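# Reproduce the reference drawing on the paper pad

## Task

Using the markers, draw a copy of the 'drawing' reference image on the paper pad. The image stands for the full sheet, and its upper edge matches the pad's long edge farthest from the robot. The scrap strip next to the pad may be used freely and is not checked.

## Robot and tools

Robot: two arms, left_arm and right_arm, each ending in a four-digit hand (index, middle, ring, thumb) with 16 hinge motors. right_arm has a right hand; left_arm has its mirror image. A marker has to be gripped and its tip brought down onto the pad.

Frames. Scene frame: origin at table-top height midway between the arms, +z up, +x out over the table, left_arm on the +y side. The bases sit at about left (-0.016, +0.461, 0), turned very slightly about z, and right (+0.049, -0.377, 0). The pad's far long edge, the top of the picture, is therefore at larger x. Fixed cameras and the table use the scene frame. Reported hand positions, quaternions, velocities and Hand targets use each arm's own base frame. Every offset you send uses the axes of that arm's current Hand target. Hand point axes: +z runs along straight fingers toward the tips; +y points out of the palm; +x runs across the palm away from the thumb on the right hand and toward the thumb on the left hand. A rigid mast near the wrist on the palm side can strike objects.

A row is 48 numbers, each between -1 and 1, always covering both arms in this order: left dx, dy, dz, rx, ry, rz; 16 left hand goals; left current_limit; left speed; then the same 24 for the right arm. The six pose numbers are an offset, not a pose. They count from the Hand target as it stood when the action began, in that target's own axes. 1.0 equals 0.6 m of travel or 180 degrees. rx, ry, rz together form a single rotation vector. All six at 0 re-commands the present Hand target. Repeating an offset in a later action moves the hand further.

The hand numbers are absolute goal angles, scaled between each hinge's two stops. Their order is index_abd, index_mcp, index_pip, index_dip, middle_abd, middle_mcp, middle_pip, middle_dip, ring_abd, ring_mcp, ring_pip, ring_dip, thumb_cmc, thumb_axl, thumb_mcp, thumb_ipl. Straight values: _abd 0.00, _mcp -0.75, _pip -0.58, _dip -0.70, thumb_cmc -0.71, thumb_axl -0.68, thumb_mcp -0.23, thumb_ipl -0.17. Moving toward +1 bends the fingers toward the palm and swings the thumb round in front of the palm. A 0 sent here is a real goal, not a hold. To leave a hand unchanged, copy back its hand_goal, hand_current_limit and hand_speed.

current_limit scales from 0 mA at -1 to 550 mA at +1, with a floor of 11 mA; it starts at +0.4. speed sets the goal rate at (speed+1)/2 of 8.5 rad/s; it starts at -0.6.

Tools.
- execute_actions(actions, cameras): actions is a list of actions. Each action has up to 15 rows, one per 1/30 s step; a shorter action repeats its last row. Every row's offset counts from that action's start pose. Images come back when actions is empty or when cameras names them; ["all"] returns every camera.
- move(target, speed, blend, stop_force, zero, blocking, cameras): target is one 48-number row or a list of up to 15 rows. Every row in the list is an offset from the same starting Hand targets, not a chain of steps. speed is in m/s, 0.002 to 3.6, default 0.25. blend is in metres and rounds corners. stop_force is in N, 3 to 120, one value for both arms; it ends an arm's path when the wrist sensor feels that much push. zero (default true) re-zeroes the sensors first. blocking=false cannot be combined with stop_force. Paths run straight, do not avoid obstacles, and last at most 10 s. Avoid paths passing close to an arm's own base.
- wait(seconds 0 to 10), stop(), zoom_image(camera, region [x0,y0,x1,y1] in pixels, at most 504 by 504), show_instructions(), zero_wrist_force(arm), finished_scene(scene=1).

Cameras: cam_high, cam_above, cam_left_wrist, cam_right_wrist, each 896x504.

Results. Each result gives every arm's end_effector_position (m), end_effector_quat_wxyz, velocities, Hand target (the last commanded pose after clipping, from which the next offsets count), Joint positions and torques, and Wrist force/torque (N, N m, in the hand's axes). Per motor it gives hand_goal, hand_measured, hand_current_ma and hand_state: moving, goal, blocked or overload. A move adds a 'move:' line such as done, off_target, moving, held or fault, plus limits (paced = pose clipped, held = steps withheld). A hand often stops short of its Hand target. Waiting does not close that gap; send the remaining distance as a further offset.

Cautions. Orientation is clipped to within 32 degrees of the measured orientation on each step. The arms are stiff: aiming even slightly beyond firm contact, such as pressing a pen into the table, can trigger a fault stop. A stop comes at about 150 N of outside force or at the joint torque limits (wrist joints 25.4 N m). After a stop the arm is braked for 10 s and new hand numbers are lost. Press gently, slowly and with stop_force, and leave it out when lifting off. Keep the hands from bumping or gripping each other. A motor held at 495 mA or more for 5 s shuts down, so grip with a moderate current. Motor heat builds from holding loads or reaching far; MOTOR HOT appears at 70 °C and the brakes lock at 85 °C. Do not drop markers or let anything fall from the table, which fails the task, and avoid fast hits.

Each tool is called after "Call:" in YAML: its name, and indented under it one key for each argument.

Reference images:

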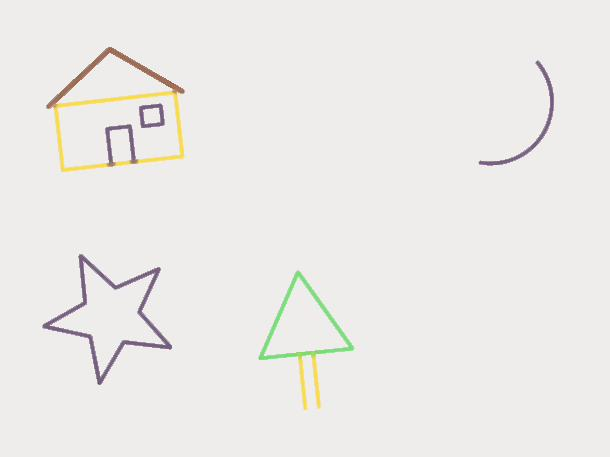

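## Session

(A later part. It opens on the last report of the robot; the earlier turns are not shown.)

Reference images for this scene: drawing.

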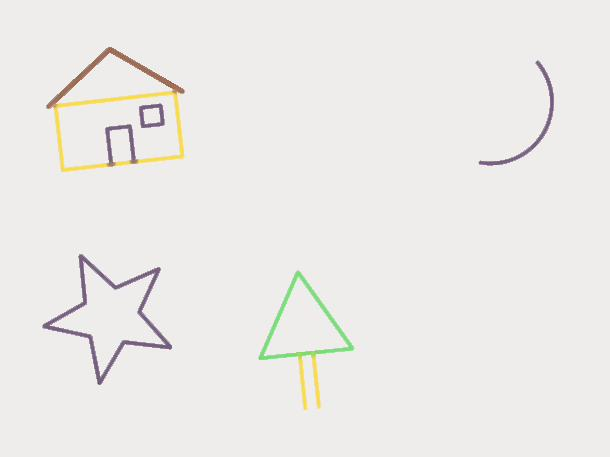

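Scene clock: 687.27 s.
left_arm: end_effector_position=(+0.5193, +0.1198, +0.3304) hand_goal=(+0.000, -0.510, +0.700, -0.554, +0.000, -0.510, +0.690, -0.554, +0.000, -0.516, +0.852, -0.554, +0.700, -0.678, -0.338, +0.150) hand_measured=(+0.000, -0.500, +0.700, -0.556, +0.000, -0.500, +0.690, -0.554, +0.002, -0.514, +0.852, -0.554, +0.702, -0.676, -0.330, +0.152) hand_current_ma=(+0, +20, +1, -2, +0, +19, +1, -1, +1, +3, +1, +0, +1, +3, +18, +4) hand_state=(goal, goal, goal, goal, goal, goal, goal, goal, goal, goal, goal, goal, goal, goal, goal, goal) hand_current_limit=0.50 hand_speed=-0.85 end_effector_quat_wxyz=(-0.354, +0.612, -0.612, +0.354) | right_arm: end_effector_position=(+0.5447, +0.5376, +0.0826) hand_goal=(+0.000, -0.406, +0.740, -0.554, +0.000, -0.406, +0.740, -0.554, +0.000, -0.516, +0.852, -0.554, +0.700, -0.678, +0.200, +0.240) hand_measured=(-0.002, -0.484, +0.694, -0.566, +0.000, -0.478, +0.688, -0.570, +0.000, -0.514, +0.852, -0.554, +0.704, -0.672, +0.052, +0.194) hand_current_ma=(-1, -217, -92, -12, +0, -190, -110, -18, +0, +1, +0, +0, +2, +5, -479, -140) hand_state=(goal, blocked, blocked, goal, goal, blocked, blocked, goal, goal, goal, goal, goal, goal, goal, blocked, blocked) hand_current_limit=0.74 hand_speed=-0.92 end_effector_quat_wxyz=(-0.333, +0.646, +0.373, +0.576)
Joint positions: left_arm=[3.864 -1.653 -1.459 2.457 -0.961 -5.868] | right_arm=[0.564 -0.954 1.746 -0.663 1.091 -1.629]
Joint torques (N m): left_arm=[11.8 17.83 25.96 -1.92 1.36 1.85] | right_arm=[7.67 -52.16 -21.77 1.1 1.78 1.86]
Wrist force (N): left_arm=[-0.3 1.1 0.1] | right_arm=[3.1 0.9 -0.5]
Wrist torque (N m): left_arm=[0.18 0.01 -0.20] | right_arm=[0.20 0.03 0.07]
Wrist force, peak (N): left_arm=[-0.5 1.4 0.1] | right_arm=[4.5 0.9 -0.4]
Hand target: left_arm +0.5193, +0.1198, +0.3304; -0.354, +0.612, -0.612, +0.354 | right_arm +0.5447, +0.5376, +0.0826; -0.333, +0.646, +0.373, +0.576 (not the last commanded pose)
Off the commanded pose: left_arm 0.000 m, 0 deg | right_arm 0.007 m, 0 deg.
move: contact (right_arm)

Call:
move:
  target:
    - [0,0,0,0,0,0, 0,-0.51,0.70,-0.554,0,-0.51,0.69,-0.554,0,-0.516,0.852,-0.554,0.70,-0.678,-0.338,0.15,0.5,-0.85, 0.000745,0,-0.000085,0,0,0, 0,-0.406,0.741,-0.554,0,-0.406,0.741,-0.554,0,-0.516,0.852,-0.554,0.70,-0.678,0.20,0.24,0.74,-0.92]
    - [0,0,0,0,0,0, 0,-0.51,0.70,-0.554,0,-0.51,0.69,-0.554,0,-0.516,0.852,-0.554,0.70,-0.678,-0.338,0.15,0.5,-0.85, -0.007654,-0.022753,-0.073782,0,0,0, 0,-0.406,0.741,-0.554,0,-0.406,0.741,-0.554,0,-0.516,0.852,-0.554,0.70,-0.678,0.20,0.24,0.74,-0.92]
  speed: 0.05
  cameras: ["cam_above"]

Call:
zoom_image:
  camera: "cam_above"
  region: [380, 240, 500, 350]

Scene clock: 689.83 s.
left_arm: end_effector_position=(+0.5193, +0.1198, +0.3304) hand_goal=(+0.000, -0.510, +0.700, -0.554, +0.000, -0.510, +0.690, -0.554, +0.000, -0.516, +0.852, -0.554, +0.700, -0.678, -0.338, +0.150) hand_measured=(+0.000, -0.500, +0.700, -0.556, +0.000, -0.500, +0.690, -0.554, +0.002, -0.514, +0.852, -0.554, +0.702, -0.676, -0.330, +0.152) hand_current_ma=(+0, +20, +1, -2, +0, +19, +1, -1, +1, +3, +1, +0, +1, +3, +18, +4) hand_state=(goal, goal, goal, goal, goal, goal, goal, goal, goal, goal, goal, goal, goal, goal, goal, goal) hand_current_limit=0.50 hand_speed=-0.85 end_effector_quat_wxyz=(-0.354, +0.612, -0.612, +0.354) | right_arm: end_effector_position=(+0.5107, +0.5059, +0.0831) hand_goal=(+0.000, -0.406, +0.740, -0.554, +0.000, -0.406, +0.740, -0.554, +0.000, -0.516, +0.852, -0.554, +0.700, -0.678, +0.200, +0.240) hand_measured=(-0.002, -0.484, +0.694, -0.568, +0.000, -0.478, +0.688, -0.570, +0.000, -0.514, +0.852, -0.554, +0.702, -0.672, +0.052, +0.194) hand_current_ma=(-1, -217, -92, -15, +0, -190, -110, -18, +0, +1, +0, +0, +0, +5, -479, -140) hand_state=(goal, blocked, blocked, goal, goal, blocked, blocked, goal, goal, goal, goal, goal, goal, goal, blocked, blocked) hand_current_limit=0.74 hand_speed=-0.92 end_effector_quat_wxyz=(-0.333, +0.646, +0.373, +0.576)
Joint positions: left_arm=[3.864 -1.653 -1.459 2.457 -0.961 -5.868] | right_arm=[0.546 -1.034 1.893 -0.729 1.072 -1.632]
Joint torques (N m): left_arm=[11.38 18.43 26.06 -1.83 1.12 1.54] | right_arm=[-8.03 -50.36 -8.08 -3.49 -1.95 -2.45]
Wrist force (N): left_arm=[-0.4 1.2 0.2] | right_arm=[0.2 1.2 -0.6]
Wrist torque (N m): left_arm=[0.18 0.03 -0.21] | right_arm=[0.20 0.07 0.26]
Wrist force, peak (N): left_arm=[-0.4 1.6 0.0] | right_arm=[3.3 1.0 -0.3]
Hand target: left_arm +0.5193, +0.1198, +0.3304; -0.354, +0.612, -0.612, +0.354 | right_arm +0.5106, +0.5058, +0.0831; -0.333, +0.646, +0.373, +0.576
Off the commanded pose: left_arm 0.000 m, 0 deg | right_arm 0.000 m, 0 deg.
move: done
Images, in order (width x height): cam_above 896x504.

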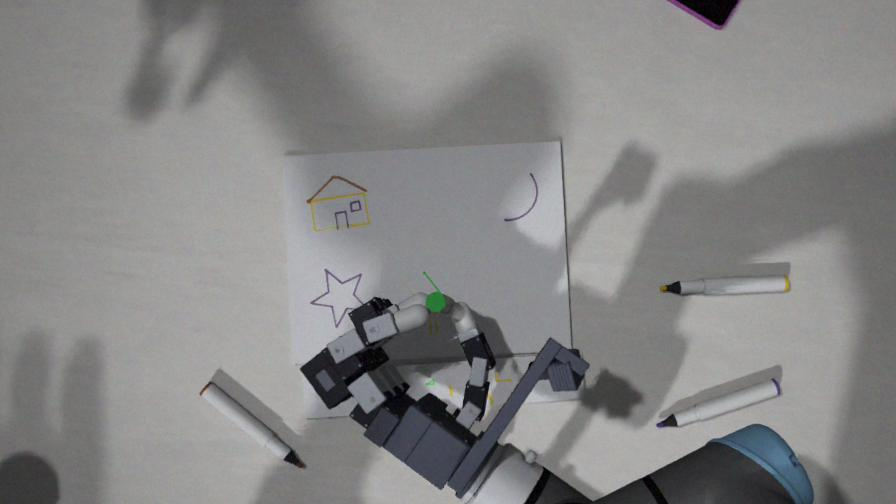

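Scaled by 4.200 from the camera's 896x504 image, which has a finer 1280x720 frame.

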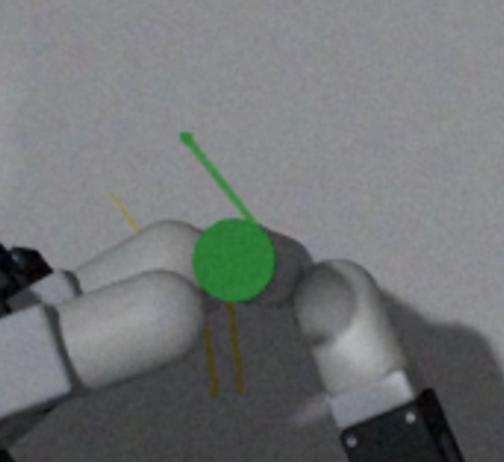

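Call:
move:
  target:
    - [0,0,0,0,0,0, 0,-0.51,0.70,-0.554,0,-0.51,0.69,-0.554,0,-0.516,0.852,-0.554,0.70,-0.678,-0.338,0.15,0.5,-0.85, -0.000248,0,0.0000283,0,0,0, 0,-0.406,0.741,-0.554,0,-0.406,0.741,-0.554,0,-0.516,0.852,-0.554,0.70,-0.678,0.20,0.24,0.74,-0.92]
    - [0,0,0,0,0,0, 0,-0.51,0.70,-0.554,0,-0.51,0.69,-0.554,0,-0.516,0.852,-0.554,0.70,-0.678,-0.338,0.15,0.5,-0.85, 0.005949,-0.052988,0.054423,0,0,0, 0,-0.406,0.741,-0.554,0,-0.406,0.741,-0.554,0,-0.516,0.852,-0.554,0.70,-0.678,0.20,0.24,0.74,-0.92]
  speed: 0.05
  cameras: ["cam_above"]

Call:
zoom_image:
  camera: "cam_above"
  region: [380, 240, 500, 350]

Scene clock: 692.53 s.
left_arm: end_effector_position=(+0.5193, +0.1198, +0.3304) hand_goal=(+0.000, -0.510, +0.700, -0.554, +0.000, -0.510, +0.690, -0.554, +0.000, -0.516, +0.852, -0.554, +0.700, -0.678, -0.338, +0.150) hand_measured=(+0.000, -0.500, +0.700, -0.556, +0.000, -0.500, +0.690, -0.554, +0.002, -0.514, +0.852, -0.554, +0.702, -0.676, -0.330, +0.152) hand_current_ma=(+0, +20, +1, -2, +0, +19, +1, -1, +1, +3, +1, +0, +1, +3, +18, +4) hand_state=(goal, goal, goal, goal, goal, goal, goal, goal, goal, goal, goal, goal, goal, goal, goal, goal) hand_current_limit=0.50 hand_speed=-0.85 end_effector_quat_wxyz=(-0.354, +0.612, -0.612, +0.354) | right_arm: end_effector_position=(+0.4995, +0.5500, +0.0830) hand_goal=(+0.000, -0.406, +0.740, -0.554, +0.000, -0.406, +0.740, -0.554, +0.000, -0.516, +0.852, -0.554, +0.700, -0.678, +0.200, +0.240) hand_measured=(-0.002, -0.484, +0.694, -0.568, +0.000, -0.478, +0.688, -0.570, +0.000, -0.514, +0.852, -0.554, +0.702, -0.672, +0.052, +0.194) hand_current_ma=(-1, -216, -92, -15, +0, -190, -110, -18, +0, +1, +0, +0, +0, +5, -478, -140) hand_state=(goal, blocked, blocked, goal, goal, blocked, blocked, goal, goal, goal, goal, goal, goal, goal, blocked, blocked) hand_current_limit=0.74 hand_speed=-0.92 end_effector_quat_wxyz=(-0.333, +0.646, +0.373, +0.576)
Joint positions: left_arm=[3.864 -1.653 -1.459 2.457 -0.961 -5.868] | right_arm=[0.636 -0.99 1.812 -0.697 1.162 -1.619]
Joint torques (N m): left_arm=[10.97 18.02 25.41 -2.01 1.1 1.52] | right_arm=[7.79 -28.64 -22.28 0.18 1.74 1.95]
Wrist force (N): left_arm=[-0.3 1.1 0.0] | right_arm=[0.5 1.0 -0.8]
Wrist torque (N m): left_arm=[0.18 0.02 -0.20] | right_arm=[0.17 0.08 0.05]
Wrist force, peak (N): left_arm=[-0.6 1.4 -0.1] | right_arm=[0.7 1.4 -0.9]
Hand target: left_arm +0.5193, +0.1198, +0.3304; -0.354, +0.612, -0.612, +0.354 | right_arm +0.4995, +0.5502, +0.0830; -0.333, +0.646, +0.373, +0.576
Off the commanded pose: left_arm 0.000 m, 0 deg | right_arm 0.000 m, 0 deg.
move: done
Images, in order (width x height): cam_above 896x504.

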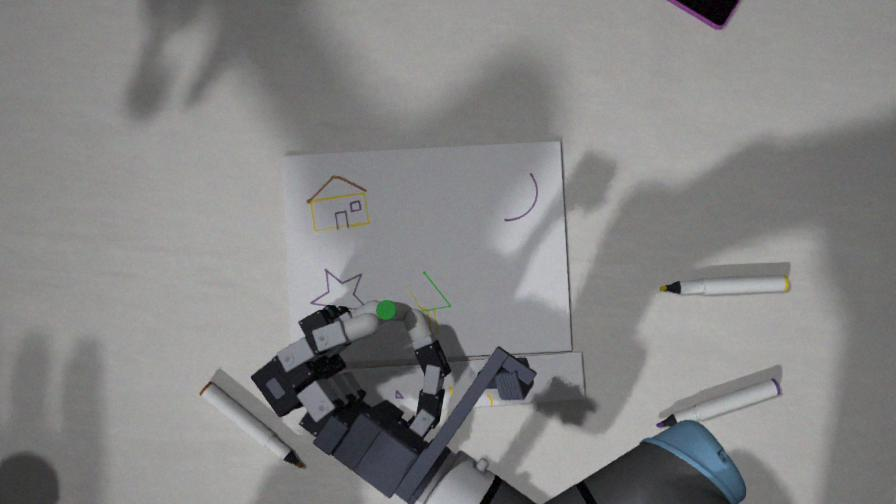

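Scaled by 4.200 from the camera's 896x504 image, which has a finer 1280x720 frame.

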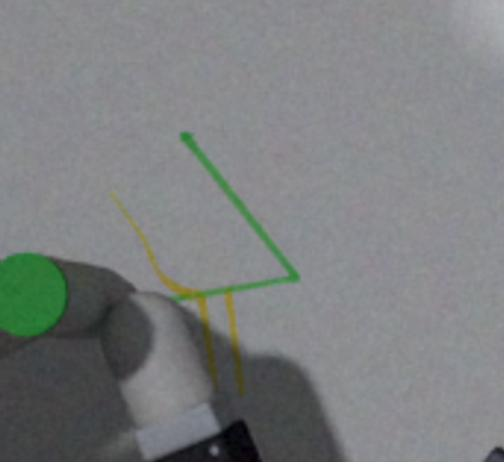

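Call:
move:
  target:
    - [0,0,0,0,0,0, 0,-0.51,0.70,-0.554,0,-0.51,0.69,-0.554,0,-0.516,0.852,-0.554,0.70,-0.678,-0.338,0.15,0.5,-0.85, 0.002201,0.075741,0.019302,0,0,0, 0,-0.406,0.741,-0.554,0,-0.406,0.741,-0.554,0,-0.516,0.852,-0.554,0.70,-0.678,0.20,0.24,0.74,-0.92]
    - [0,0,0,0,0,0, 0,-0.51,0.70,-0.554,0,-0.51,0.69,-0.554,0,-0.516,0.852,-0.554,0.70,-0.678,-0.338,0.15,0.5,-0.85, 0.068441,0.075741,0.011752,0,0,0, 0,-0.406,0.741,-0.554,0,-0.406,0.741,-0.554,0,-0.516,0.852,-0.554,0.70,-0.678,0.20,0.24,0.74,-0.92]
  speed: [0.05,0.06]

Scene clock: 695.57 s.
left_arm: end_effector_position=(+0.5193, +0.1198, +0.3304) hand_goal=(+0.000, -0.510, +0.700, -0.554, +0.000, -0.510, +0.690, -0.554, +0.000, -0.516, +0.852, -0.554, +0.700, -0.678, -0.338, +0.150) hand_measured=(+0.000, -0.500, +0.700, -0.556, +0.000, -0.500, +0.690, -0.554, +0.002, -0.514, +0.852, -0.554, +0.702, -0.676, -0.330, +0.152) hand_current_ma=(+0, +20, +1, -2, +0, +19, +1, -1, +1, +3, +1, +0, +1, +3, +18, +4) hand_state=(goal, goal, goal, goal, goal, goal, goal, goal, goal, goal, goal, goal, goal, goal, goal, goal) hand_current_limit=0.50 hand_speed=-0.85 end_effector_quat_wxyz=(-0.354, +0.612, -0.612, +0.354) | right_arm: end_effector_position=(+0.5448, +0.5376, +0.1227) hand_goal=(+0.000, -0.406, +0.740, -0.554, +0.000, -0.406, +0.740, -0.554, +0.000, -0.516, +0.852, -0.554, +0.700, -0.678, +0.200, +0.240) hand_measured=(-0.002, -0.484, +0.698, -0.568, +0.000, -0.478, +0.688, -0.570, +0.000, -0.514, +0.852, -0.554, +0.702, -0.672, +0.052, +0.194) hand_current_ma=(-1, -216, -82, -15, +0, -190, -110, -22, +0, +1, +0, +0, +1, +5, -479, -140) hand_state=(goal, blocked, blocked, goal, goal, blocked, blocked, goal, goal, goal, goal, goal, goal, goal, blocked, blocked) hand_current_limit=0.74 hand_speed=-0.92 end_effector_quat_wxyz=(-0.333, +0.646, +0.373, +0.576)
Joint positions: left_arm=[3.864 -1.653 -1.459 2.457 -0.961 -5.868] | right_arm=[0.564 -1.019 1.724 -0.576 1.091 -1.629]
Joint torques (N m): left_arm=[10.53 18 26.38 -1.91 1.11 1.75] | right_arm=[-7.36 -53.21 -24.36 0.1 -2.22 -0.93]
Wrist force (N): left_arm=[-0.1 1.2 0.3] | right_arm=[-0.1 1.3 -0.3]
Wrist torque (N m): left_arm=[0.18 0.00 -0.19] | right_arm=[0.19 0.07 0.29]
Wrist force, peak (N): left_arm=[-0.2 1.5 0.3] | right_arm=[0.8 1.3 -1.0]
Hand target: left_arm +0.5193, +0.1198, +0.3304; -0.354, +0.612, -0.612, +0.354 | right_arm +0.5448, +0.5376, +0.1229; -0.333, +0.646, +0.373, +0.576
Off the commanded pose: left_arm 0.000 m, 0 deg | right_arm 0.000 m, 0 deg.
move: done

Call:
move:
  target:
    - [0,0,0,0,0,0, 0,-0.51,0.70,-0.554,0,-0.51,0.69,-0.554,0,-0.516,0.852,-0.554,0.70,-0.678,-0.338,0.15,0.5,-0.85, 0.11078,0,-0.16293,0,0,0, 0,-0.406,0.741,-0.554,0,-0.406,0.741,-0.554,0,-0.516,0.852,-0.554,0.70,-0.678,0.20,0.24,0.74,-0.92]
    - [0,0,0,0,0,0, 0,-0.51,0.70,-0.554,0,-0.51,0.69,-0.554,0,-0.516,0.852,-0.554,0.70,-0.678,-0.338,0.15,0.5,-0.85, 0.11413,0.34433,-0.4281,-0.2511,0.0478,0.5379, 0,-0.406,0.741,-0.554,0,-0.406,0.741,-0.554,0,-0.516,0.852,-0.554,0.70,-0.678,0.20,0.24,0.74,-0.92]
  speed: [0.2,0.3]
  blend: [0.04,0]
  cameras: ["cam_above","cam_high"]

Call:
zoom_image:
  camera: "cam_above"
  region: [390, 255, 470, 345]

Call:
zoom_image:
  camera: "cam_above"
  region: [275, 135, 585, 375]

Scene clock: 701.87 s.
left_arm: end_effector_position=(+0.5193, +0.1198, +0.3304) hand_goal=(+0.000, -0.510, +0.700, -0.554, +0.000, -0.510, +0.690, -0.554, +0.000, -0.516, +0.852, -0.554, +0.700, -0.678, -0.338, +0.150) hand_measured=(+0.000, -0.500, +0.700, -0.556, +0.000, -0.500, +0.690, -0.554, +0.002, -0.514, +0.852, -0.554, +0.702, -0.676, -0.330, +0.152) hand_current_ma=(+0, +20, +1, -2, +0, +19, +1, -1, +1, +3, +1, +0, +1, +3, +18, +4) hand_state=(goal, goal, goal, goal, goal, goal, goal, goal, goal, goal, goal, goal, goal, goal, goal, goal) hand_current_limit=0.50 hand_speed=-0.85 end_effector_quat_wxyz=(-0.354, +0.612, -0.612, +0.354) | right_arm: end_effector_position=(+0.6002, +0.2201, +0.2200) hand_goal=(+0.000, -0.406, +0.740, -0.554, +0.000, -0.406, +0.740, -0.554, +0.000, -0.516, +0.852, -0.554, +0.700, -0.678, +0.200, +0.240) hand_measured=(-0.002, -0.484, +0.698, -0.568, +0.000, -0.478, +0.688, -0.570, +0.000, -0.514, +0.852, -0.554, +0.702, -0.672, +0.052, +0.194) hand_current_ma=(-1, -216, -82, -15, +0, -190, -110, -22, +0, +1, +0, +0, +1, +5, -479, -140) hand_state=(goal, blocked, blocked, goal, goal, blocked, blocked, goal, goal, goal, goal, goal, goal, goal, blocked, blocked) hand_current_limit=0.74 hand_speed=-0.92 end_effector_quat_wxyz=(-0.421, +0.731, -0.465, +0.268)
Joint positions: left_arm=[3.864 -1.653 -1.459 2.457 -0.961 -5.868] | right_arm=[0 -1.244 1.429 0.383 1.196 -0.229]
Joint torques (N m): left_arm=[10.1 17.37 26.31 -1.8 1.12 1.68] | right_arm=[-7.54 -26.49 -28.15 1.8 -2.36 2.15]
Wrist force (N): left_arm=[-0.2 1.3 -0.1] | right_arm=[2.0 2.1 0.6]
Wrist torque (N m): left_arm=[0.22 -0.01 -0.19] | right_arm=[0.23 -0.17 0.33]
Wrist force, peak (N): left_arm=[-0.5 1.5 0.2] | right_arm=[2.3 2.2 0.6]
Hand target: left_arm +0.5193, +0.1198, +0.3304; -0.354, +0.612, -0.612, +0.354 | right_arm +0.6002, +0.2200, +0.2200; -0.421, +0.731, -0.466, +0.268
Off the commanded pose: left_arm 0.000 m, 0 deg | right_arm 0.000 m, 0 deg.
move: done
Images, in order (width x height): cam_high 896x504, cam_above 896x504.

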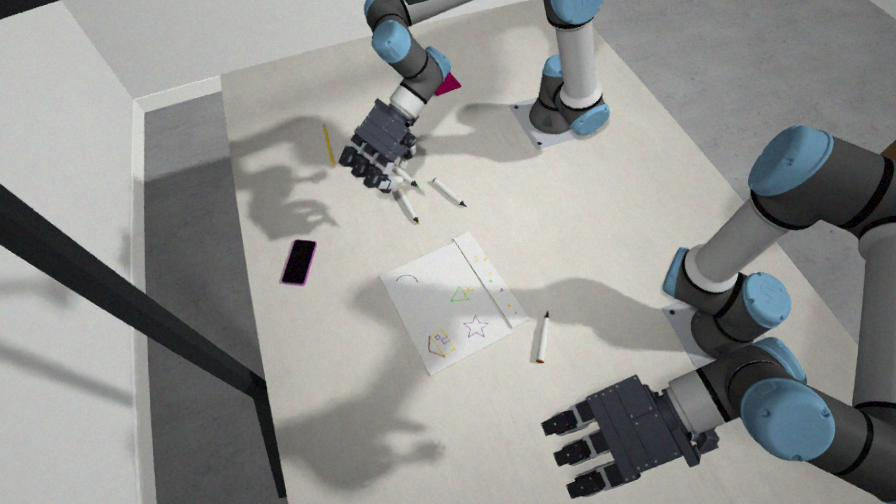

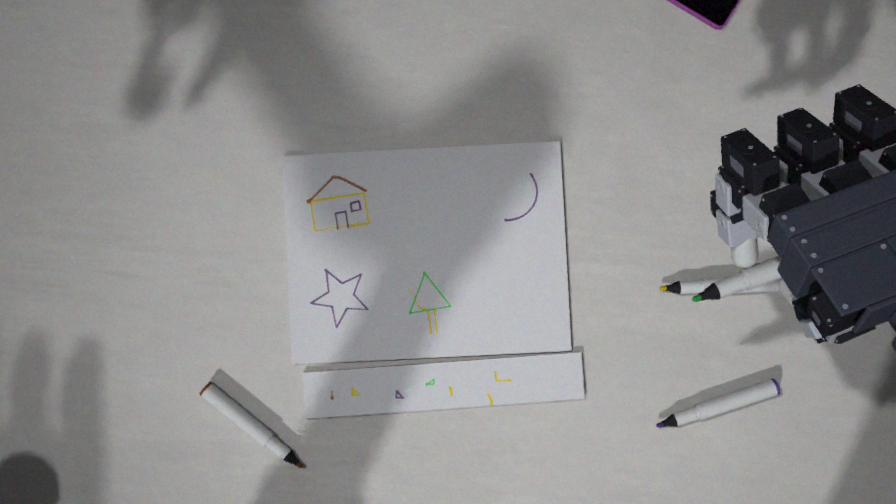

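Scaled by 5.600 from the camera's 896x504 image, which has a finer 1280x720 frame.

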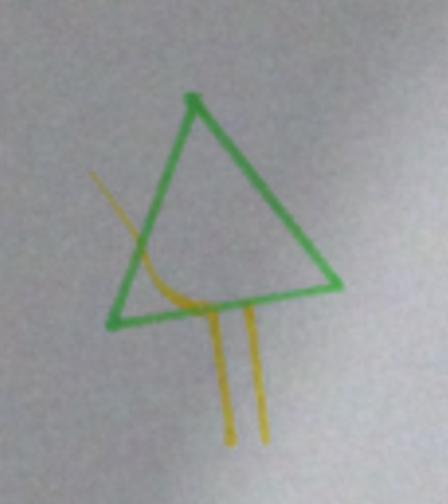

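Scaled by 1.626 from the camera's 896x504 image, which has a finer 1280x720 frame.

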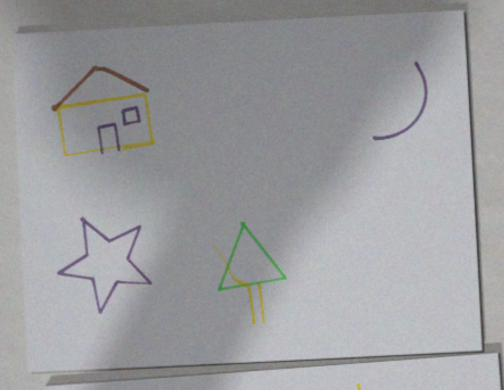

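Call:
move:
  target:
    - [0,0,0,0,0,0, 0,-0.51,0.70,-0.554,0,-0.51,0.69,-0.554,0,-0.516,0.852,-0.554,0.70,-0.678,-0.338,0.15,0.5,-0.85, 0.0999,0.07862,0.19715,0,0,0, 0,-0.406,0.741,-0.554,0,-0.406,0.741,-0.554,0,-0.516,0.852,-0.554,0.70,-0.678,0.20,0.24,0.74,-0.92]
    - [0,0,0,0,0,0, 0,-0.51,0.70,-0.554,0,-0.51,0.69,-0.554,0,-0.516,0.852,-0.554,0.70,-0.678,-0.338,0.15,0.5,-0.85, 0.0999,0.17965,0.25548,0,0,0, 0,-0.406,0.741,-0.554,0,-0.406,0.741,-0.554,0,-0.516,0.852,-0.554,0.70,-0.678,0.20,0.24,0.74,-0.92]
  speed: [0.2,0.12]
  blend: [0.03,0]
  cameras: ["cam_above","cam_high"]

Scene clock: 705.17 s.
left_arm: end_effector_position=(+0.5193, +0.1198, +0.3304) hand_goal=(+0.000, -0.510, +0.700, -0.554, +0.000, -0.510, +0.690, -0.554, +0.000, -0.516, +0.852, -0.554, +0.700, -0.678, -0.338, +0.150) hand_measured=(+0.000, -0.500, +0.700, -0.556, +0.000, -0.500, +0.690, -0.554, +0.002, -0.514, +0.852, -0.554, +0.702, -0.676, -0.330, +0.152) hand_current_ma=(+0, +20, +1, -2, +0, +19, +1, -1, +1, +3, +1, +0, +1, +3, +18, +4) hand_state=(goal, goal, goal, goal, goal, goal, goal, goal, goal, goal, goal, goal, goal, goal, goal, goal) hand_current_limit=0.50 hand_speed=-0.85 end_effector_quat_wxyz=(-0.354, +0.612, -0.612, +0.354) | right_arm: end_effector_position=(+0.6967, +0.1990, +0.0500) hand_goal=(+0.000, -0.406, +0.740, -0.554, +0.000, -0.406, +0.740, -0.554, +0.000, -0.516, +0.852, -0.554, +0.700, -0.678, +0.200, +0.240) hand_measured=(-0.002, -0.484, +0.698, -0.568, +0.000, -0.478, +0.688, -0.570, +0.000, -0.514, +0.852, -0.554, +0.702, -0.672, +0.052, +0.194) hand_current_ma=(-1, -216, -82, -15, +0, -190, -110, -22, +0, +1, +0, +0, +1, +5, -478, -140) hand_state=(goal, blocked, blocked, goal, goal, blocked, blocked, goal, goal, goal, goal, goal, goal, goal, blocked, blocked) hand_current_limit=0.74 hand_speed=-0.92 end_effector_quat_wxyz=(-0.421, +0.731, -0.466, +0.268)
Joint positions: left_arm=[3.864 -1.653 -1.459 2.457 -0.961 -5.868] | right_arm=[-0.037 -0.903 1.362 0.118 1.164 -0.251]
Joint torques (N m): left_arm=[10.4 17.64 25.81 -2.13 1.12 1.53] | right_arm=[8.01 -37.79 -9.84 -2.07 1.31 2.27]
Wrist force (N): left_arm=[-0.2 1.2 -0.1] | right_arm=[2.3 2.2 0.6]
Wrist torque (N m): left_arm=[0.22 0.00 -0.19] | right_arm=[0.22 -0.23 0.50]
Wrist force, peak (N): left_arm=[-0.6 1.7 0.0] | right_arm=[2.0 2.9 0.6]
Hand target: left_arm +0.5193, +0.1198, +0.3304; -0.354, +0.612, -0.612, +0.354 | right_arm +0.6968, +0.1991, +0.0498; -0.421, +0.731, -0.466, +0.268
Off the commanded pose: left_arm 0.000 m, 0 deg | right_arm 0.000 m, 0 deg.
move: done
Images, in order (width x height): cam_high 896x504, cam_above 896x504.

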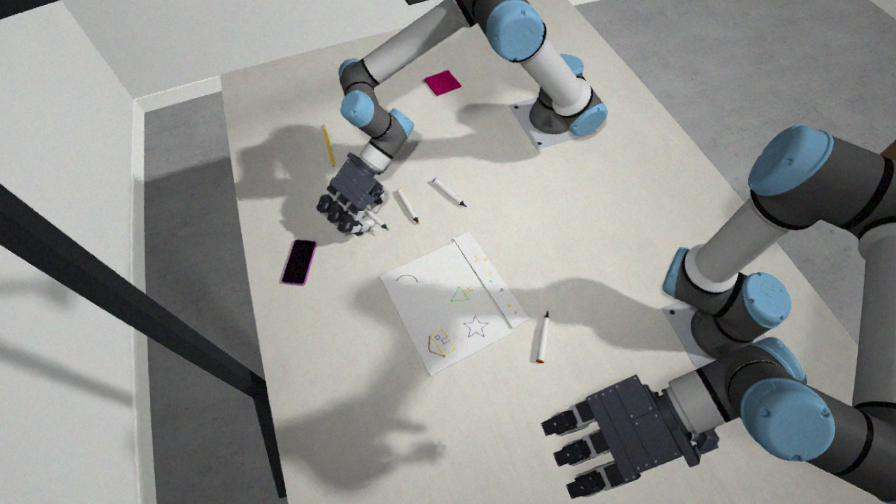

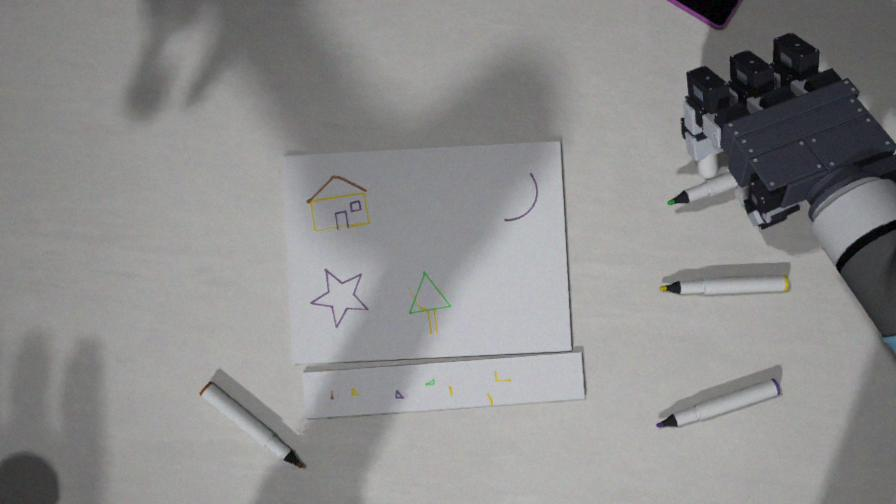

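Call:
move:
  target: [0,0,0,0,0,0, 0,-0.51,0.70,-0.554,0,-0.51,0.69,-0.554,0,-0.516,0.852,-0.554,0.70,-0.678,-0.338,0.15,0.5,-0.85, 0,0.02598,0.015,0,0,0, 0,-0.406,0.741,-0.554,0,-0.406,0.741,-0.554,0,-0.516,0.852,-0.554,0.70,-0.678,0.20,0.24,0.74,-0.92]
  speed: 0.05

Call:
move:
  target: [0,0,0,0,0,0, 0,-0.51,0.70,-0.554,0,-0.51,0.69,-0.554,0,-0.516,0.852,-0.554,0.70,-0.678,-0.338,0.15,0.5,-0.85, 0,0.01732,0.01,0,0,0, 0,-0.406,0.741,-0.554,0,-0.406,0.741,-0.554,0,-0.516,0.852,-0.554,0.70,-0.678,0.20,0.24,0.74,-0.92]
  speed: 0.01
  stop_force: 3

Call:
move:
  target: [0,0,0,0,0,0, 0,-0.51,0.70,-0.554,0,-0.51,0.69,-0.554,0,-0.516,0.852,-0.554,0.70,-0.678,-0.338,0.15,0.5,-0.85, 0,0,0,0,0,0, 0,-0.48,0.70,-0.554,0,-0.475,0.697,-0.554,0,-0.516,0.852,-0.554,0.70,-0.678,-0.15,0.18,0.5,-0.92]
  cameras: ["cam_above","cam_high"]

Call:
zoom_image:
  camera: "cam_high"
  region: [300, 140, 440, 260]

Scene clock: 706.93 s.
left_arm: end_effector_position=(+0.5193, +0.1198, +0.3304) hand_goal=(+0.000, -0.510, +0.700, -0.554, +0.000, -0.510, +0.690, -0.554, +0.000, -0.516, +0.852, -0.554, +0.700, -0.678, -0.338, +0.150) hand_measured=(+0.000, -0.500, +0.700, -0.556, +0.000, -0.500, +0.690, -0.554, +0.002, -0.514, +0.852, -0.554, +0.702, -0.676, -0.330, +0.152) hand_current_ma=(+0, +20, +1, -2, +0, +19, +1, -1, +1, +3, +1, +0, +1, +3, +18, +4) hand_state=(goal, goal, goal, goal, goal, goal, goal, goal, goal, goal, goal, goal, goal, goal, goal, goal) hand_current_limit=0.50 hand_speed=-0.85 end_effector_quat_wxyz=(-0.354, +0.612, -0.612, +0.354) | right_arm: end_effector_position=(+0.6967, +0.1991, +0.0320) hand_goal=(+0.000, -0.406, +0.740, -0.554, +0.000, -0.406, +0.740, -0.554, +0.000, -0.516, +0.852, -0.554, +0.700, -0.678, +0.200, +0.240) hand_measured=(-0.002, -0.484, +0.698, -0.568, +0.000, -0.478, +0.688, -0.570, +0.000, -0.514, +0.852, -0.554, +0.702, -0.672, +0.052, +0.194) hand_current_ma=(-1, -216, -82, -15, +0, -190, -110, -22, +0, +1, +0, +0, +1, +5, -479, -140) hand_state=(goal, blocked, blocked, goal, goal, blocked, blocked, goal, goal, goal, goal, goal, goal, goal, blocked, blocked) hand_current_limit=0.74 hand_speed=-0.92 end_effector_quat_wxyz=(-0.421, +0.731, -0.466, +0.268)
Joint positions: left_arm=[3.864 -1.653 -1.459 2.457 -0.961 -5.868] | right_arm=[-0.037 -0.883 1.379 0.081 1.165 -0.251]
Joint torques (N m): left_arm=[10.8 16.99 25.74 -1.86 0.9 1.74] | right_arm=[7.32 -38.03 -8.92 -2.52 1.32 -0.11]
Wrist force (N): left_arm=[-0.4 1.0 0.3] | right_arm=[2.2 2.1 0.2]
Wrist torque (N m): left_arm=[0.16 0.03 -0.21] | right_arm=[0.25 -0.21 0.47]
Wrist force, peak (N): left_arm=[-0.1 1.5 0.1] | right_arm=[2.6 1.9 0.2]
Hand target: left_arm +0.5193, +0.1198, +0.3304; -0.354, +0.612, -0.612, +0.354 | right_arm +0.6967, +0.1991, +0.0318; -0.421, +0.731, -0.466, +0.268
Off the commanded pose: left_arm 0.000 m, 0 deg | right_arm 0.000 m, 0 deg.
move: done

Scene clock: 708.93 s.
left_arm: end_effector_position=(+0.5193, +0.1198, +0.3304) hand_goal=(+0.000, -0.510, +0.700, -0.554, +0.000, -0.510, +0.690, -0.554, +0.000, -0.516, +0.852, -0.554, +0.700, -0.678, -0.338, +0.150) hand_measured=(+0.000, -0.500, +0.700, -0.556, +0.000, -0.500, +0.690, -0.554, +0.002, -0.514, +0.852, -0.554, +0.702, -0.676, -0.330, +0.152) hand_current_ma=(+0, +20, +1, -2, +0, +19, +1, -1, +1, +3, +1, +0, +1, +3, +18, +4) hand_state=(goal, goal, goal, goal, goal, goal, goal, goal, goal, goal, goal, goal, goal, goal, goal, goal) hand_current_limit=0.50 hand_speed=-0.85 end_effector_quat_wxyz=(-0.354, +0.612, -0.612, +0.354) | right_arm: end_effector_position=(+0.6967, +0.1991, +0.0248) hand_goal=(+0.000, -0.406, +0.740, -0.554, +0.000, -0.406, +0.740, -0.554, +0.000, -0.516, +0.852, -0.554, +0.700, -0.678, +0.200, +0.240) hand_measured=(-0.002, -0.484, +0.698, -0.570, +0.000, -0.478, +0.696, -0.570, +0.000, -0.514, +0.852, -0.554, +0.702, -0.674, +0.052, +0.194) hand_current_ma=(-1, -216, -79, -21, +0, -190, -83, -21, +0, +1, +0, +0, +1, +4, -479, -140) hand_state=(goal, blocked, blocked, goal, goal, blocked, blocked, goal, goal, goal, goal, goal, goal, goal, blocked, blocked) hand_current_limit=0.74 hand_speed=-0.92 end_effector_quat_wxyz=(-0.421, +0.731, -0.466, +0.268)
Joint positions: left_arm=[3.864 -1.653 -1.459 2.457 -0.961 -5.868] | right_arm=[-0.037 -0.874 1.385 0.067 1.165 -0.251]
Joint torques (N m): left_arm=[9.74 18.14 26.43 -1.99 0.87 1.6] | right_arm=[5.9 -58.07 -24.56 1.75 1.43 -0.66]
Wrist force (N): left_arm=[-0.4 1.4 0.1] | right_arm=[2.1 0.5 -0.8]
Wrist torque (N m): left_arm=[0.23 0.02 -0.21] | right_arm=[0.19 -0.18 0.43]
Wrist force, peak (N): left_arm=[-0.4 1.4 0.1] | right_arm=[1.3 -4.3 -3.6]
Hand target: left_arm +0.5193, +0.1198, +0.3304; -0.354, +0.612, -0.612, +0.354 | right_arm +0.6967, +0.1991, +0.0248; -0.421, +0.731, -0.466, +0.268 (not the last commanded pose)
Off the commanded pose: left_arm 0.000 m, 0 deg | right_arm 0.005 m, 0 deg.
move: contact (right_arm)

Scene clock: 710.60 s.
left_arm: end_effector_position=(+0.5193, +0.1198, +0.3304) hand_goal=(+0.000, -0.510, +0.700, -0.554, +0.000, -0.510, +0.690, -0.554, +0.000, -0.516, +0.852, -0.554, +0.700, -0.678, -0.338, +0.150) hand_measured=(+0.000, -0.500, +0.700, -0.556, +0.000, -0.500, +0.690, -0.554, +0.002, -0.514, +0.852, -0.554, +0.702, -0.676, -0.330, +0.152) hand_current_ma=(+0, +20, +1, -2, +0, +19, +1, -1, +1, +3, +1, +0, +1, +3, +18, +4) hand_state=(goal, goal, goal, goal, goal, goal, goal, goal, goal, goal, goal, goal, goal, goal, goal, goal) hand_current_limit=0.50 hand_speed=-0.85 end_effector_quat_wxyz=(-0.354, +0.612, -0.612, +0.354) | right_arm: end_effector_position=(+0.6967, +0.1991, +0.0248) hand_goal=(+0.000, -0.480, +0.700, -0.554, +0.000, -0.476, +0.696, -0.554, +0.000, -0.516, +0.852, -0.554, +0.700, -0.678, -0.150, +0.180) hand_measured=(-0.002, -0.478, +0.696, -0.556, +0.000, -0.474, +0.692, -0.556, +0.000, -0.514, +0.852, -0.554, +0.702, -0.676, -0.146, +0.178) hand_current_ma=(-1, +1, -3, -1, +0, +1, -3, -1, +0, +1, +0, +0, +1, +1, +4, -2) hand_state=(goal, goal, goal, goal, goal, goal, goal, goal, goal, goal, goal, goal, goal, goal, goal, goal) hand_current_limit=0.50 hand_speed=-0.92 end_effector_quat_wxyz=(-0.421, +0.731, -0.466, +0.268)
Joint positions: left_arm=[3.864 -1.653 -1.459 2.457 -0.961 -5.868] | right_arm=[-0.037 -0.875 1.385 0.067 1.165 -0.251]
Joint torques (N m): left_arm=[10.59 17.09 26.03 -2.01 0.99 1.6] | right_arm=[5.78 -41.68 -14.59 -1.84 1.23 -0.48]
Wrist force (N): left_arm=[-0.4 1.3 0.0] | right_arm=[2.1 1.6 0.5]
Wrist torque (N m): left_arm=[0.21 0.02 -0.21] | right_arm=[0.18 -0.21 0.47]
Wrist force, peak (N): left_arm=[-0.5 1.5 -0.2] | right_arm=[1.8 -3.2 -3.8]
Hand target: left_arm +0.5193, +0.1198, +0.3304; -0.354, +0.612, -0.612, +0.354 | right_arm +0.6967, +0.1991, +0.0248; -0.421, +0.731, -0.466, +0.268
Off the commanded pose: left_arm 0.000 m, 0 deg | right_arm 0.000 m, 0 deg.
move: done
Images, in order (width x height): cam_high 896x504, cam_above 896x504.

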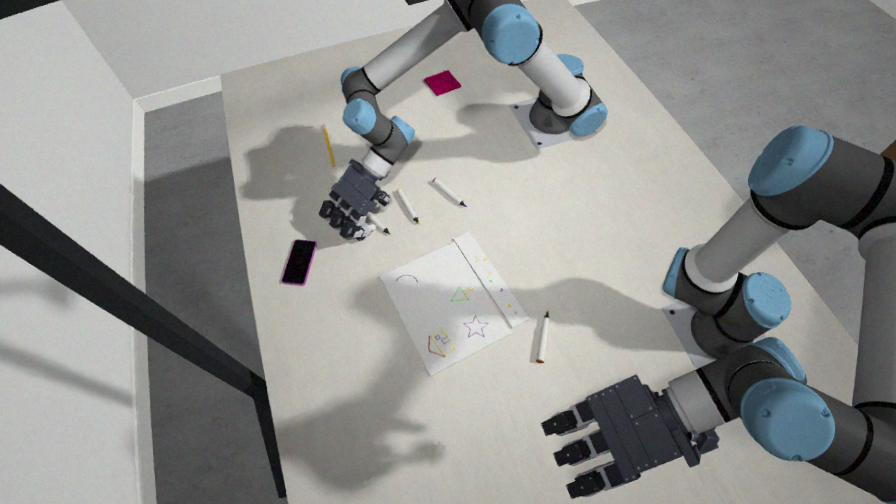

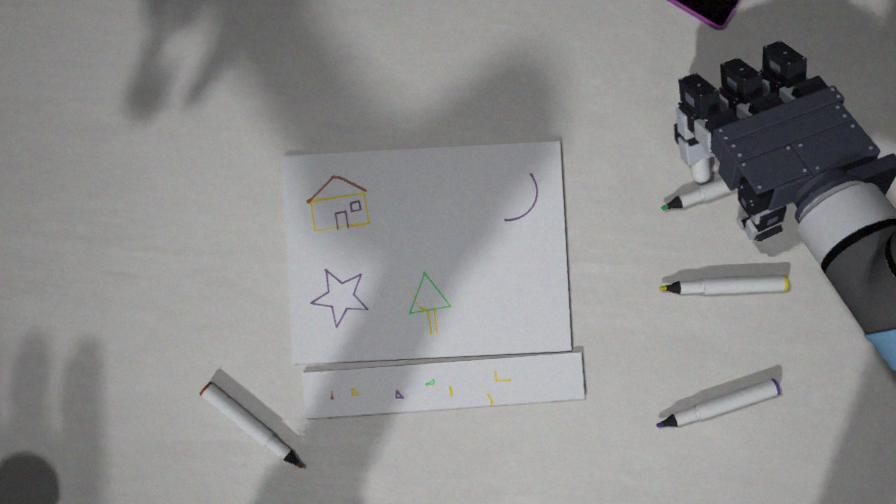

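Scaled by 3.600 from the camera's 896x504 image, which has a finer 1280x720 frame.

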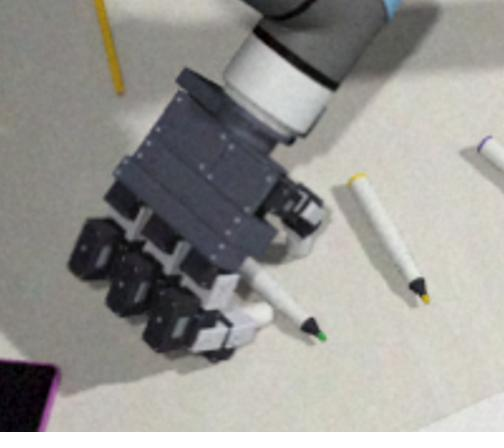

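Call:
move:
  target: [0,0,0,0,0,0, 0,-0.51,0.70,-0.554,0,-0.51,0.69,-0.554,0,-0.516,0.852,-0.554,0.70,-0.678,-0.338,0.15,0.5,-0.85, 0,0,0,0,0,0, 0,-0.52,0.70,-0.56,0,-0.52,0.69,-0.56,0,-0.516,0.852,-0.554,0.70,-0.678,-0.338,0.15,0.5,-0.85]

Call:
move:
  target:
    - [0,0,0,0,0,0, 0,-0.51,0.70,-0.554,0,-0.51,0.69,-0.554,0,-0.516,0.852,-0.554,0.70,-0.678,-0.338,0.15,0.5,-0.85, 0,-0.0025,0.00433,0,0,0, 0,-0.52,0.70,-0.56,0,-0.52,0.69,-0.56,0,-0.516,0.852,-0.554,0.70,-0.678,-0.338,0.15,0.5,-0.85]
    - [0,0,0,0,0,0, 0,-0.51,0.70,-0.554,0,-0.51,0.69,-0.554,0,-0.516,0.852,-0.554,0.70,-0.678,-0.338,0.15,0.5,-0.85, 0,-0.219,-0.12067,0,0,0, 0,-0.52,0.70,-0.56,0,-0.52,0.69,-0.56,0,-0.516,0.852,-0.554,0.70,-0.678,-0.338,0.15,0.5,-0.85]
  speed: [0.03,0.12]
  cameras: ["cam_above","cam_high"]

Call:
zoom_image:
  camera: "cam_above"
  region: [275, 135, 395, 345]

Call:
zoom_image:
  camera: "cam_above"
  region: [295, 165, 385, 240]

Call:
show_instructions:

Scene clock: 711.83 s.
left_arm: end_effector_position=(+0.5193, +0.1198, +0.3304) hand_goal=(+0.000, -0.510, +0.700, -0.554, +0.000, -0.510, +0.690, -0.554, +0.000, -0.516, +0.852, -0.554, +0.700, -0.678, -0.338, +0.150) hand_measured=(+0.000, -0.500, +0.700, -0.556, +0.000, -0.500, +0.690, -0.554, +0.002, -0.514, +0.852, -0.554, +0.702, -0.676, -0.330, +0.152) hand_current_ma=(+0, +20, +1, -2, +0, +19, +1, -1, +1, +3, +1, +0, +1, +3, +18, +4) hand_state=(goal, goal, goal, goal, goal, goal, goal, goal, goal, goal, goal, goal, goal, goal, goal, goal) hand_current_limit=0.50 hand_speed=-0.85 end_effector_quat_wxyz=(-0.354, +0.612, -0.612, +0.354) | right_arm: end_effector_position=(+0.6967, +0.1991, +0.0248) hand_goal=(+0.000, -0.520, +0.700, -0.560, +0.000, -0.520, +0.690, -0.560, +0.000, -0.516, +0.852, -0.554, +0.700, -0.678, -0.338, +0.150) hand_measured=(-0.002, -0.508, +0.696, -0.558, +0.000, -0.502, +0.692, -0.558, +0.000, -0.514, +0.852, -0.554, +0.702, -0.676, -0.332, +0.152) hand_current_ma=(-1, +15, -3, +1, +0, +26, +1, +1, +0, +1, +0, +0, +1, +1, +7, +2) hand_state=(goal, goal, goal, goal, goal, goal, goal, goal, goal, goal, goal, goal, goal, goal, goal, goal) hand_current_limit=0.50 hand_speed=-0.85 end_effector_quat_wxyz=(-0.421, +0.731, -0.466, +0.268)
Joint positions: left_arm=[3.864 -1.653 -1.459 2.457 -0.961 -5.868] | right_arm=[-0.037 -0.874 1.385 0.067 1.165 -0.251]
Joint torques (N m): left_arm=[10.01 17.97 25.98 -1.96 0.66 1.77] | right_arm=[6.44 -38.27 -9.91 -1.84 1.18 -0.47]
Wrist force (N): left_arm=[-0.5 1.1 0.1] | right_arm=[2.3 1.6 -0.1]
Wrist torque (N m): left_arm=[0.18 0.04 -0.21] | right_arm=[0.22 -0.22 0.48]
Wrist force, peak (N): left_arm=[-0.4 1.5 0.1] | right_arm=[2.1 2.2 0.3]
Hand target: left_arm +0.5193, +0.1198, +0.3304; -0.354, +0.612, -0.612, +0.354 | right_arm +0.6967, +0.1991, +0.0248; -0.421, +0.731, -0.466, +0.268
Off the commanded pose: left_arm 0.000 m, 0 deg | right_arm 0.000 m, 0 deg.
move: done

Scene clock: 714.30 s.
left_arm: end_effector_position=(+0.5193, +0.1198, +0.3304) hand_goal=(+0.000, -0.510, +0.700, -0.554, +0.000, -0.510, +0.690, -0.554, +0.000, -0.516, +0.852, -0.554, +0.700, -0.678, -0.338, +0.150) hand_measured=(+0.000, -0.500, +0.700, -0.556, +0.000, -0.500, +0.690, -0.554, +0.002, -0.514, +0.852, -0.554, +0.702, -0.676, -0.330, +0.152) hand_current_ma=(+0, +20, +1, -2, +0, +19, +1, -1, +1, +3, +1, +0, +1, +3, +18, +4) hand_state=(goal, goal, goal, goal, goal, goal, goal, goal, goal, goal, goal, goal, goal, goal, goal, goal) hand_current_limit=0.50 hand_speed=-0.85 end_effector_quat_wxyz=(-0.354, +0.612, -0.612, +0.354) | right_arm: end_effector_position=(+0.6997, +0.2003, +0.1746) hand_goal=(+0.000, -0.520, +0.700, -0.560, +0.000, -0.520, +0.690, -0.560, +0.000, -0.516, +0.852, -0.554, +0.700, -0.678, -0.338, +0.150) hand_measured=(-0.002, -0.508, +0.696, -0.558, +0.000, -0.510, +0.692, -0.558, +0.000, -0.514, +0.852, -0.554, +0.702, -0.676, -0.332, +0.152) hand_current_ma=(-1, +14, -3, +1, +0, +11, +0, +1, +0, +1, +0, +0, +1, +1, +7, +2) hand_state=(goal, goal, goal, goal, goal, goal, goal, goal, goal, goal, goal, goal, goal, goal, goal, goal) hand_current_limit=0.50 hand_speed=-0.85 end_effector_quat_wxyz=(-0.421, +0.731, -0.466, +0.268)
Joint positions: left_arm=[3.864 -1.653 -1.459 2.457 -0.961 -5.868] | right_arm=[-0.035 -0.992 1.176 0.393 1.167 -0.249]
Joint torques (N m): left_arm=[10.13 18.89 25.49 -1.73 0.76 1.58] | right_arm=[-7.62 -57.45 -27.34 1.3 -2.51 -2.34]
Wrist force (N): left_arm=[-0.4 1.3 0.0] | right_arm=[2.1 1.9 0.6]
Wrist torque (N m): left_arm=[0.22 0.03 -0.22] | right_arm=[0.21 -0.21 0.43]
Wrist force, peak (N): left_arm=[-0.3 1.5 0.1] | right_arm=[2.0 2.8 0.8]
Hand target: left_arm +0.5193, +0.1198, +0.3304; -0.354, +0.612, -0.612, +0.354 | right_arm +0.6997, +0.2003, +0.1748; -0.421, +0.731, -0.466, +0.268
Off the commanded pose: left_arm 0.000 m, 0 deg | right_arm 0.000 m, 0 deg.
move: done
Images, in order (width x height): cam_high 896x504, cam_above 896x504.

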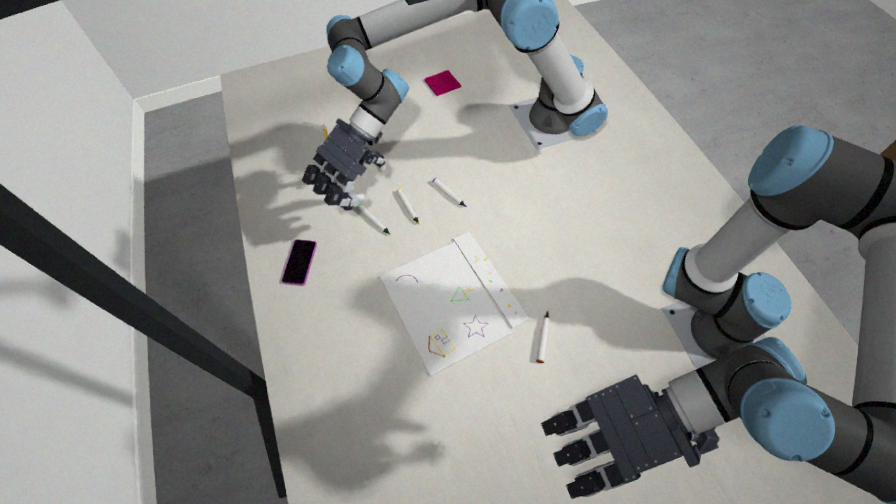

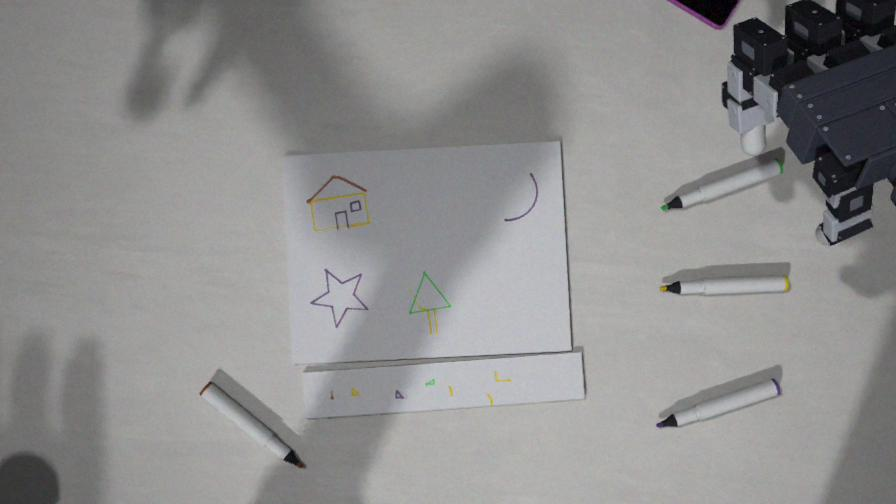

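Scaled by 2.400 from the camera's 896x504 image, which has a finer 1280x720 frame.

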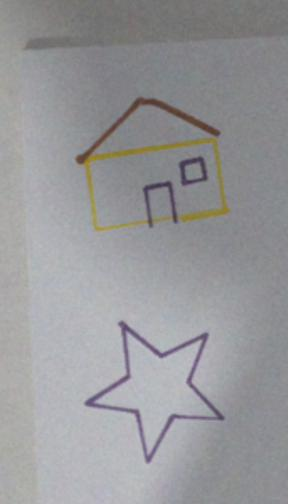

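Scaled by 5.600 from the camera's 896x504 image, which has a finer 1280x720 frame.

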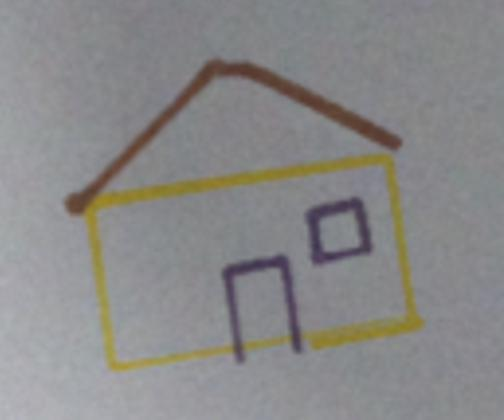

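Reference images for this scene: drawing.

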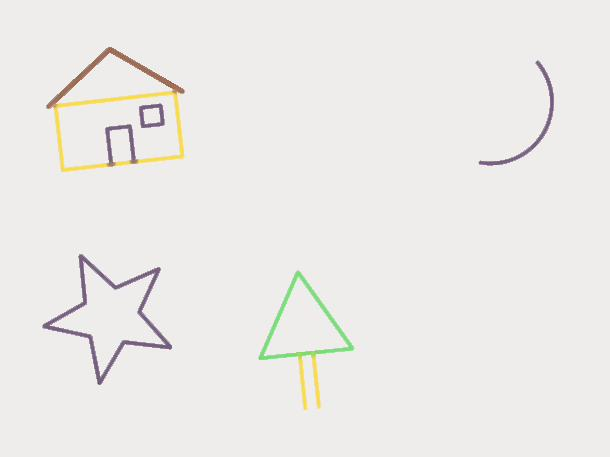

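Call:
finished_scene:
  scene: 1

The scene is finished.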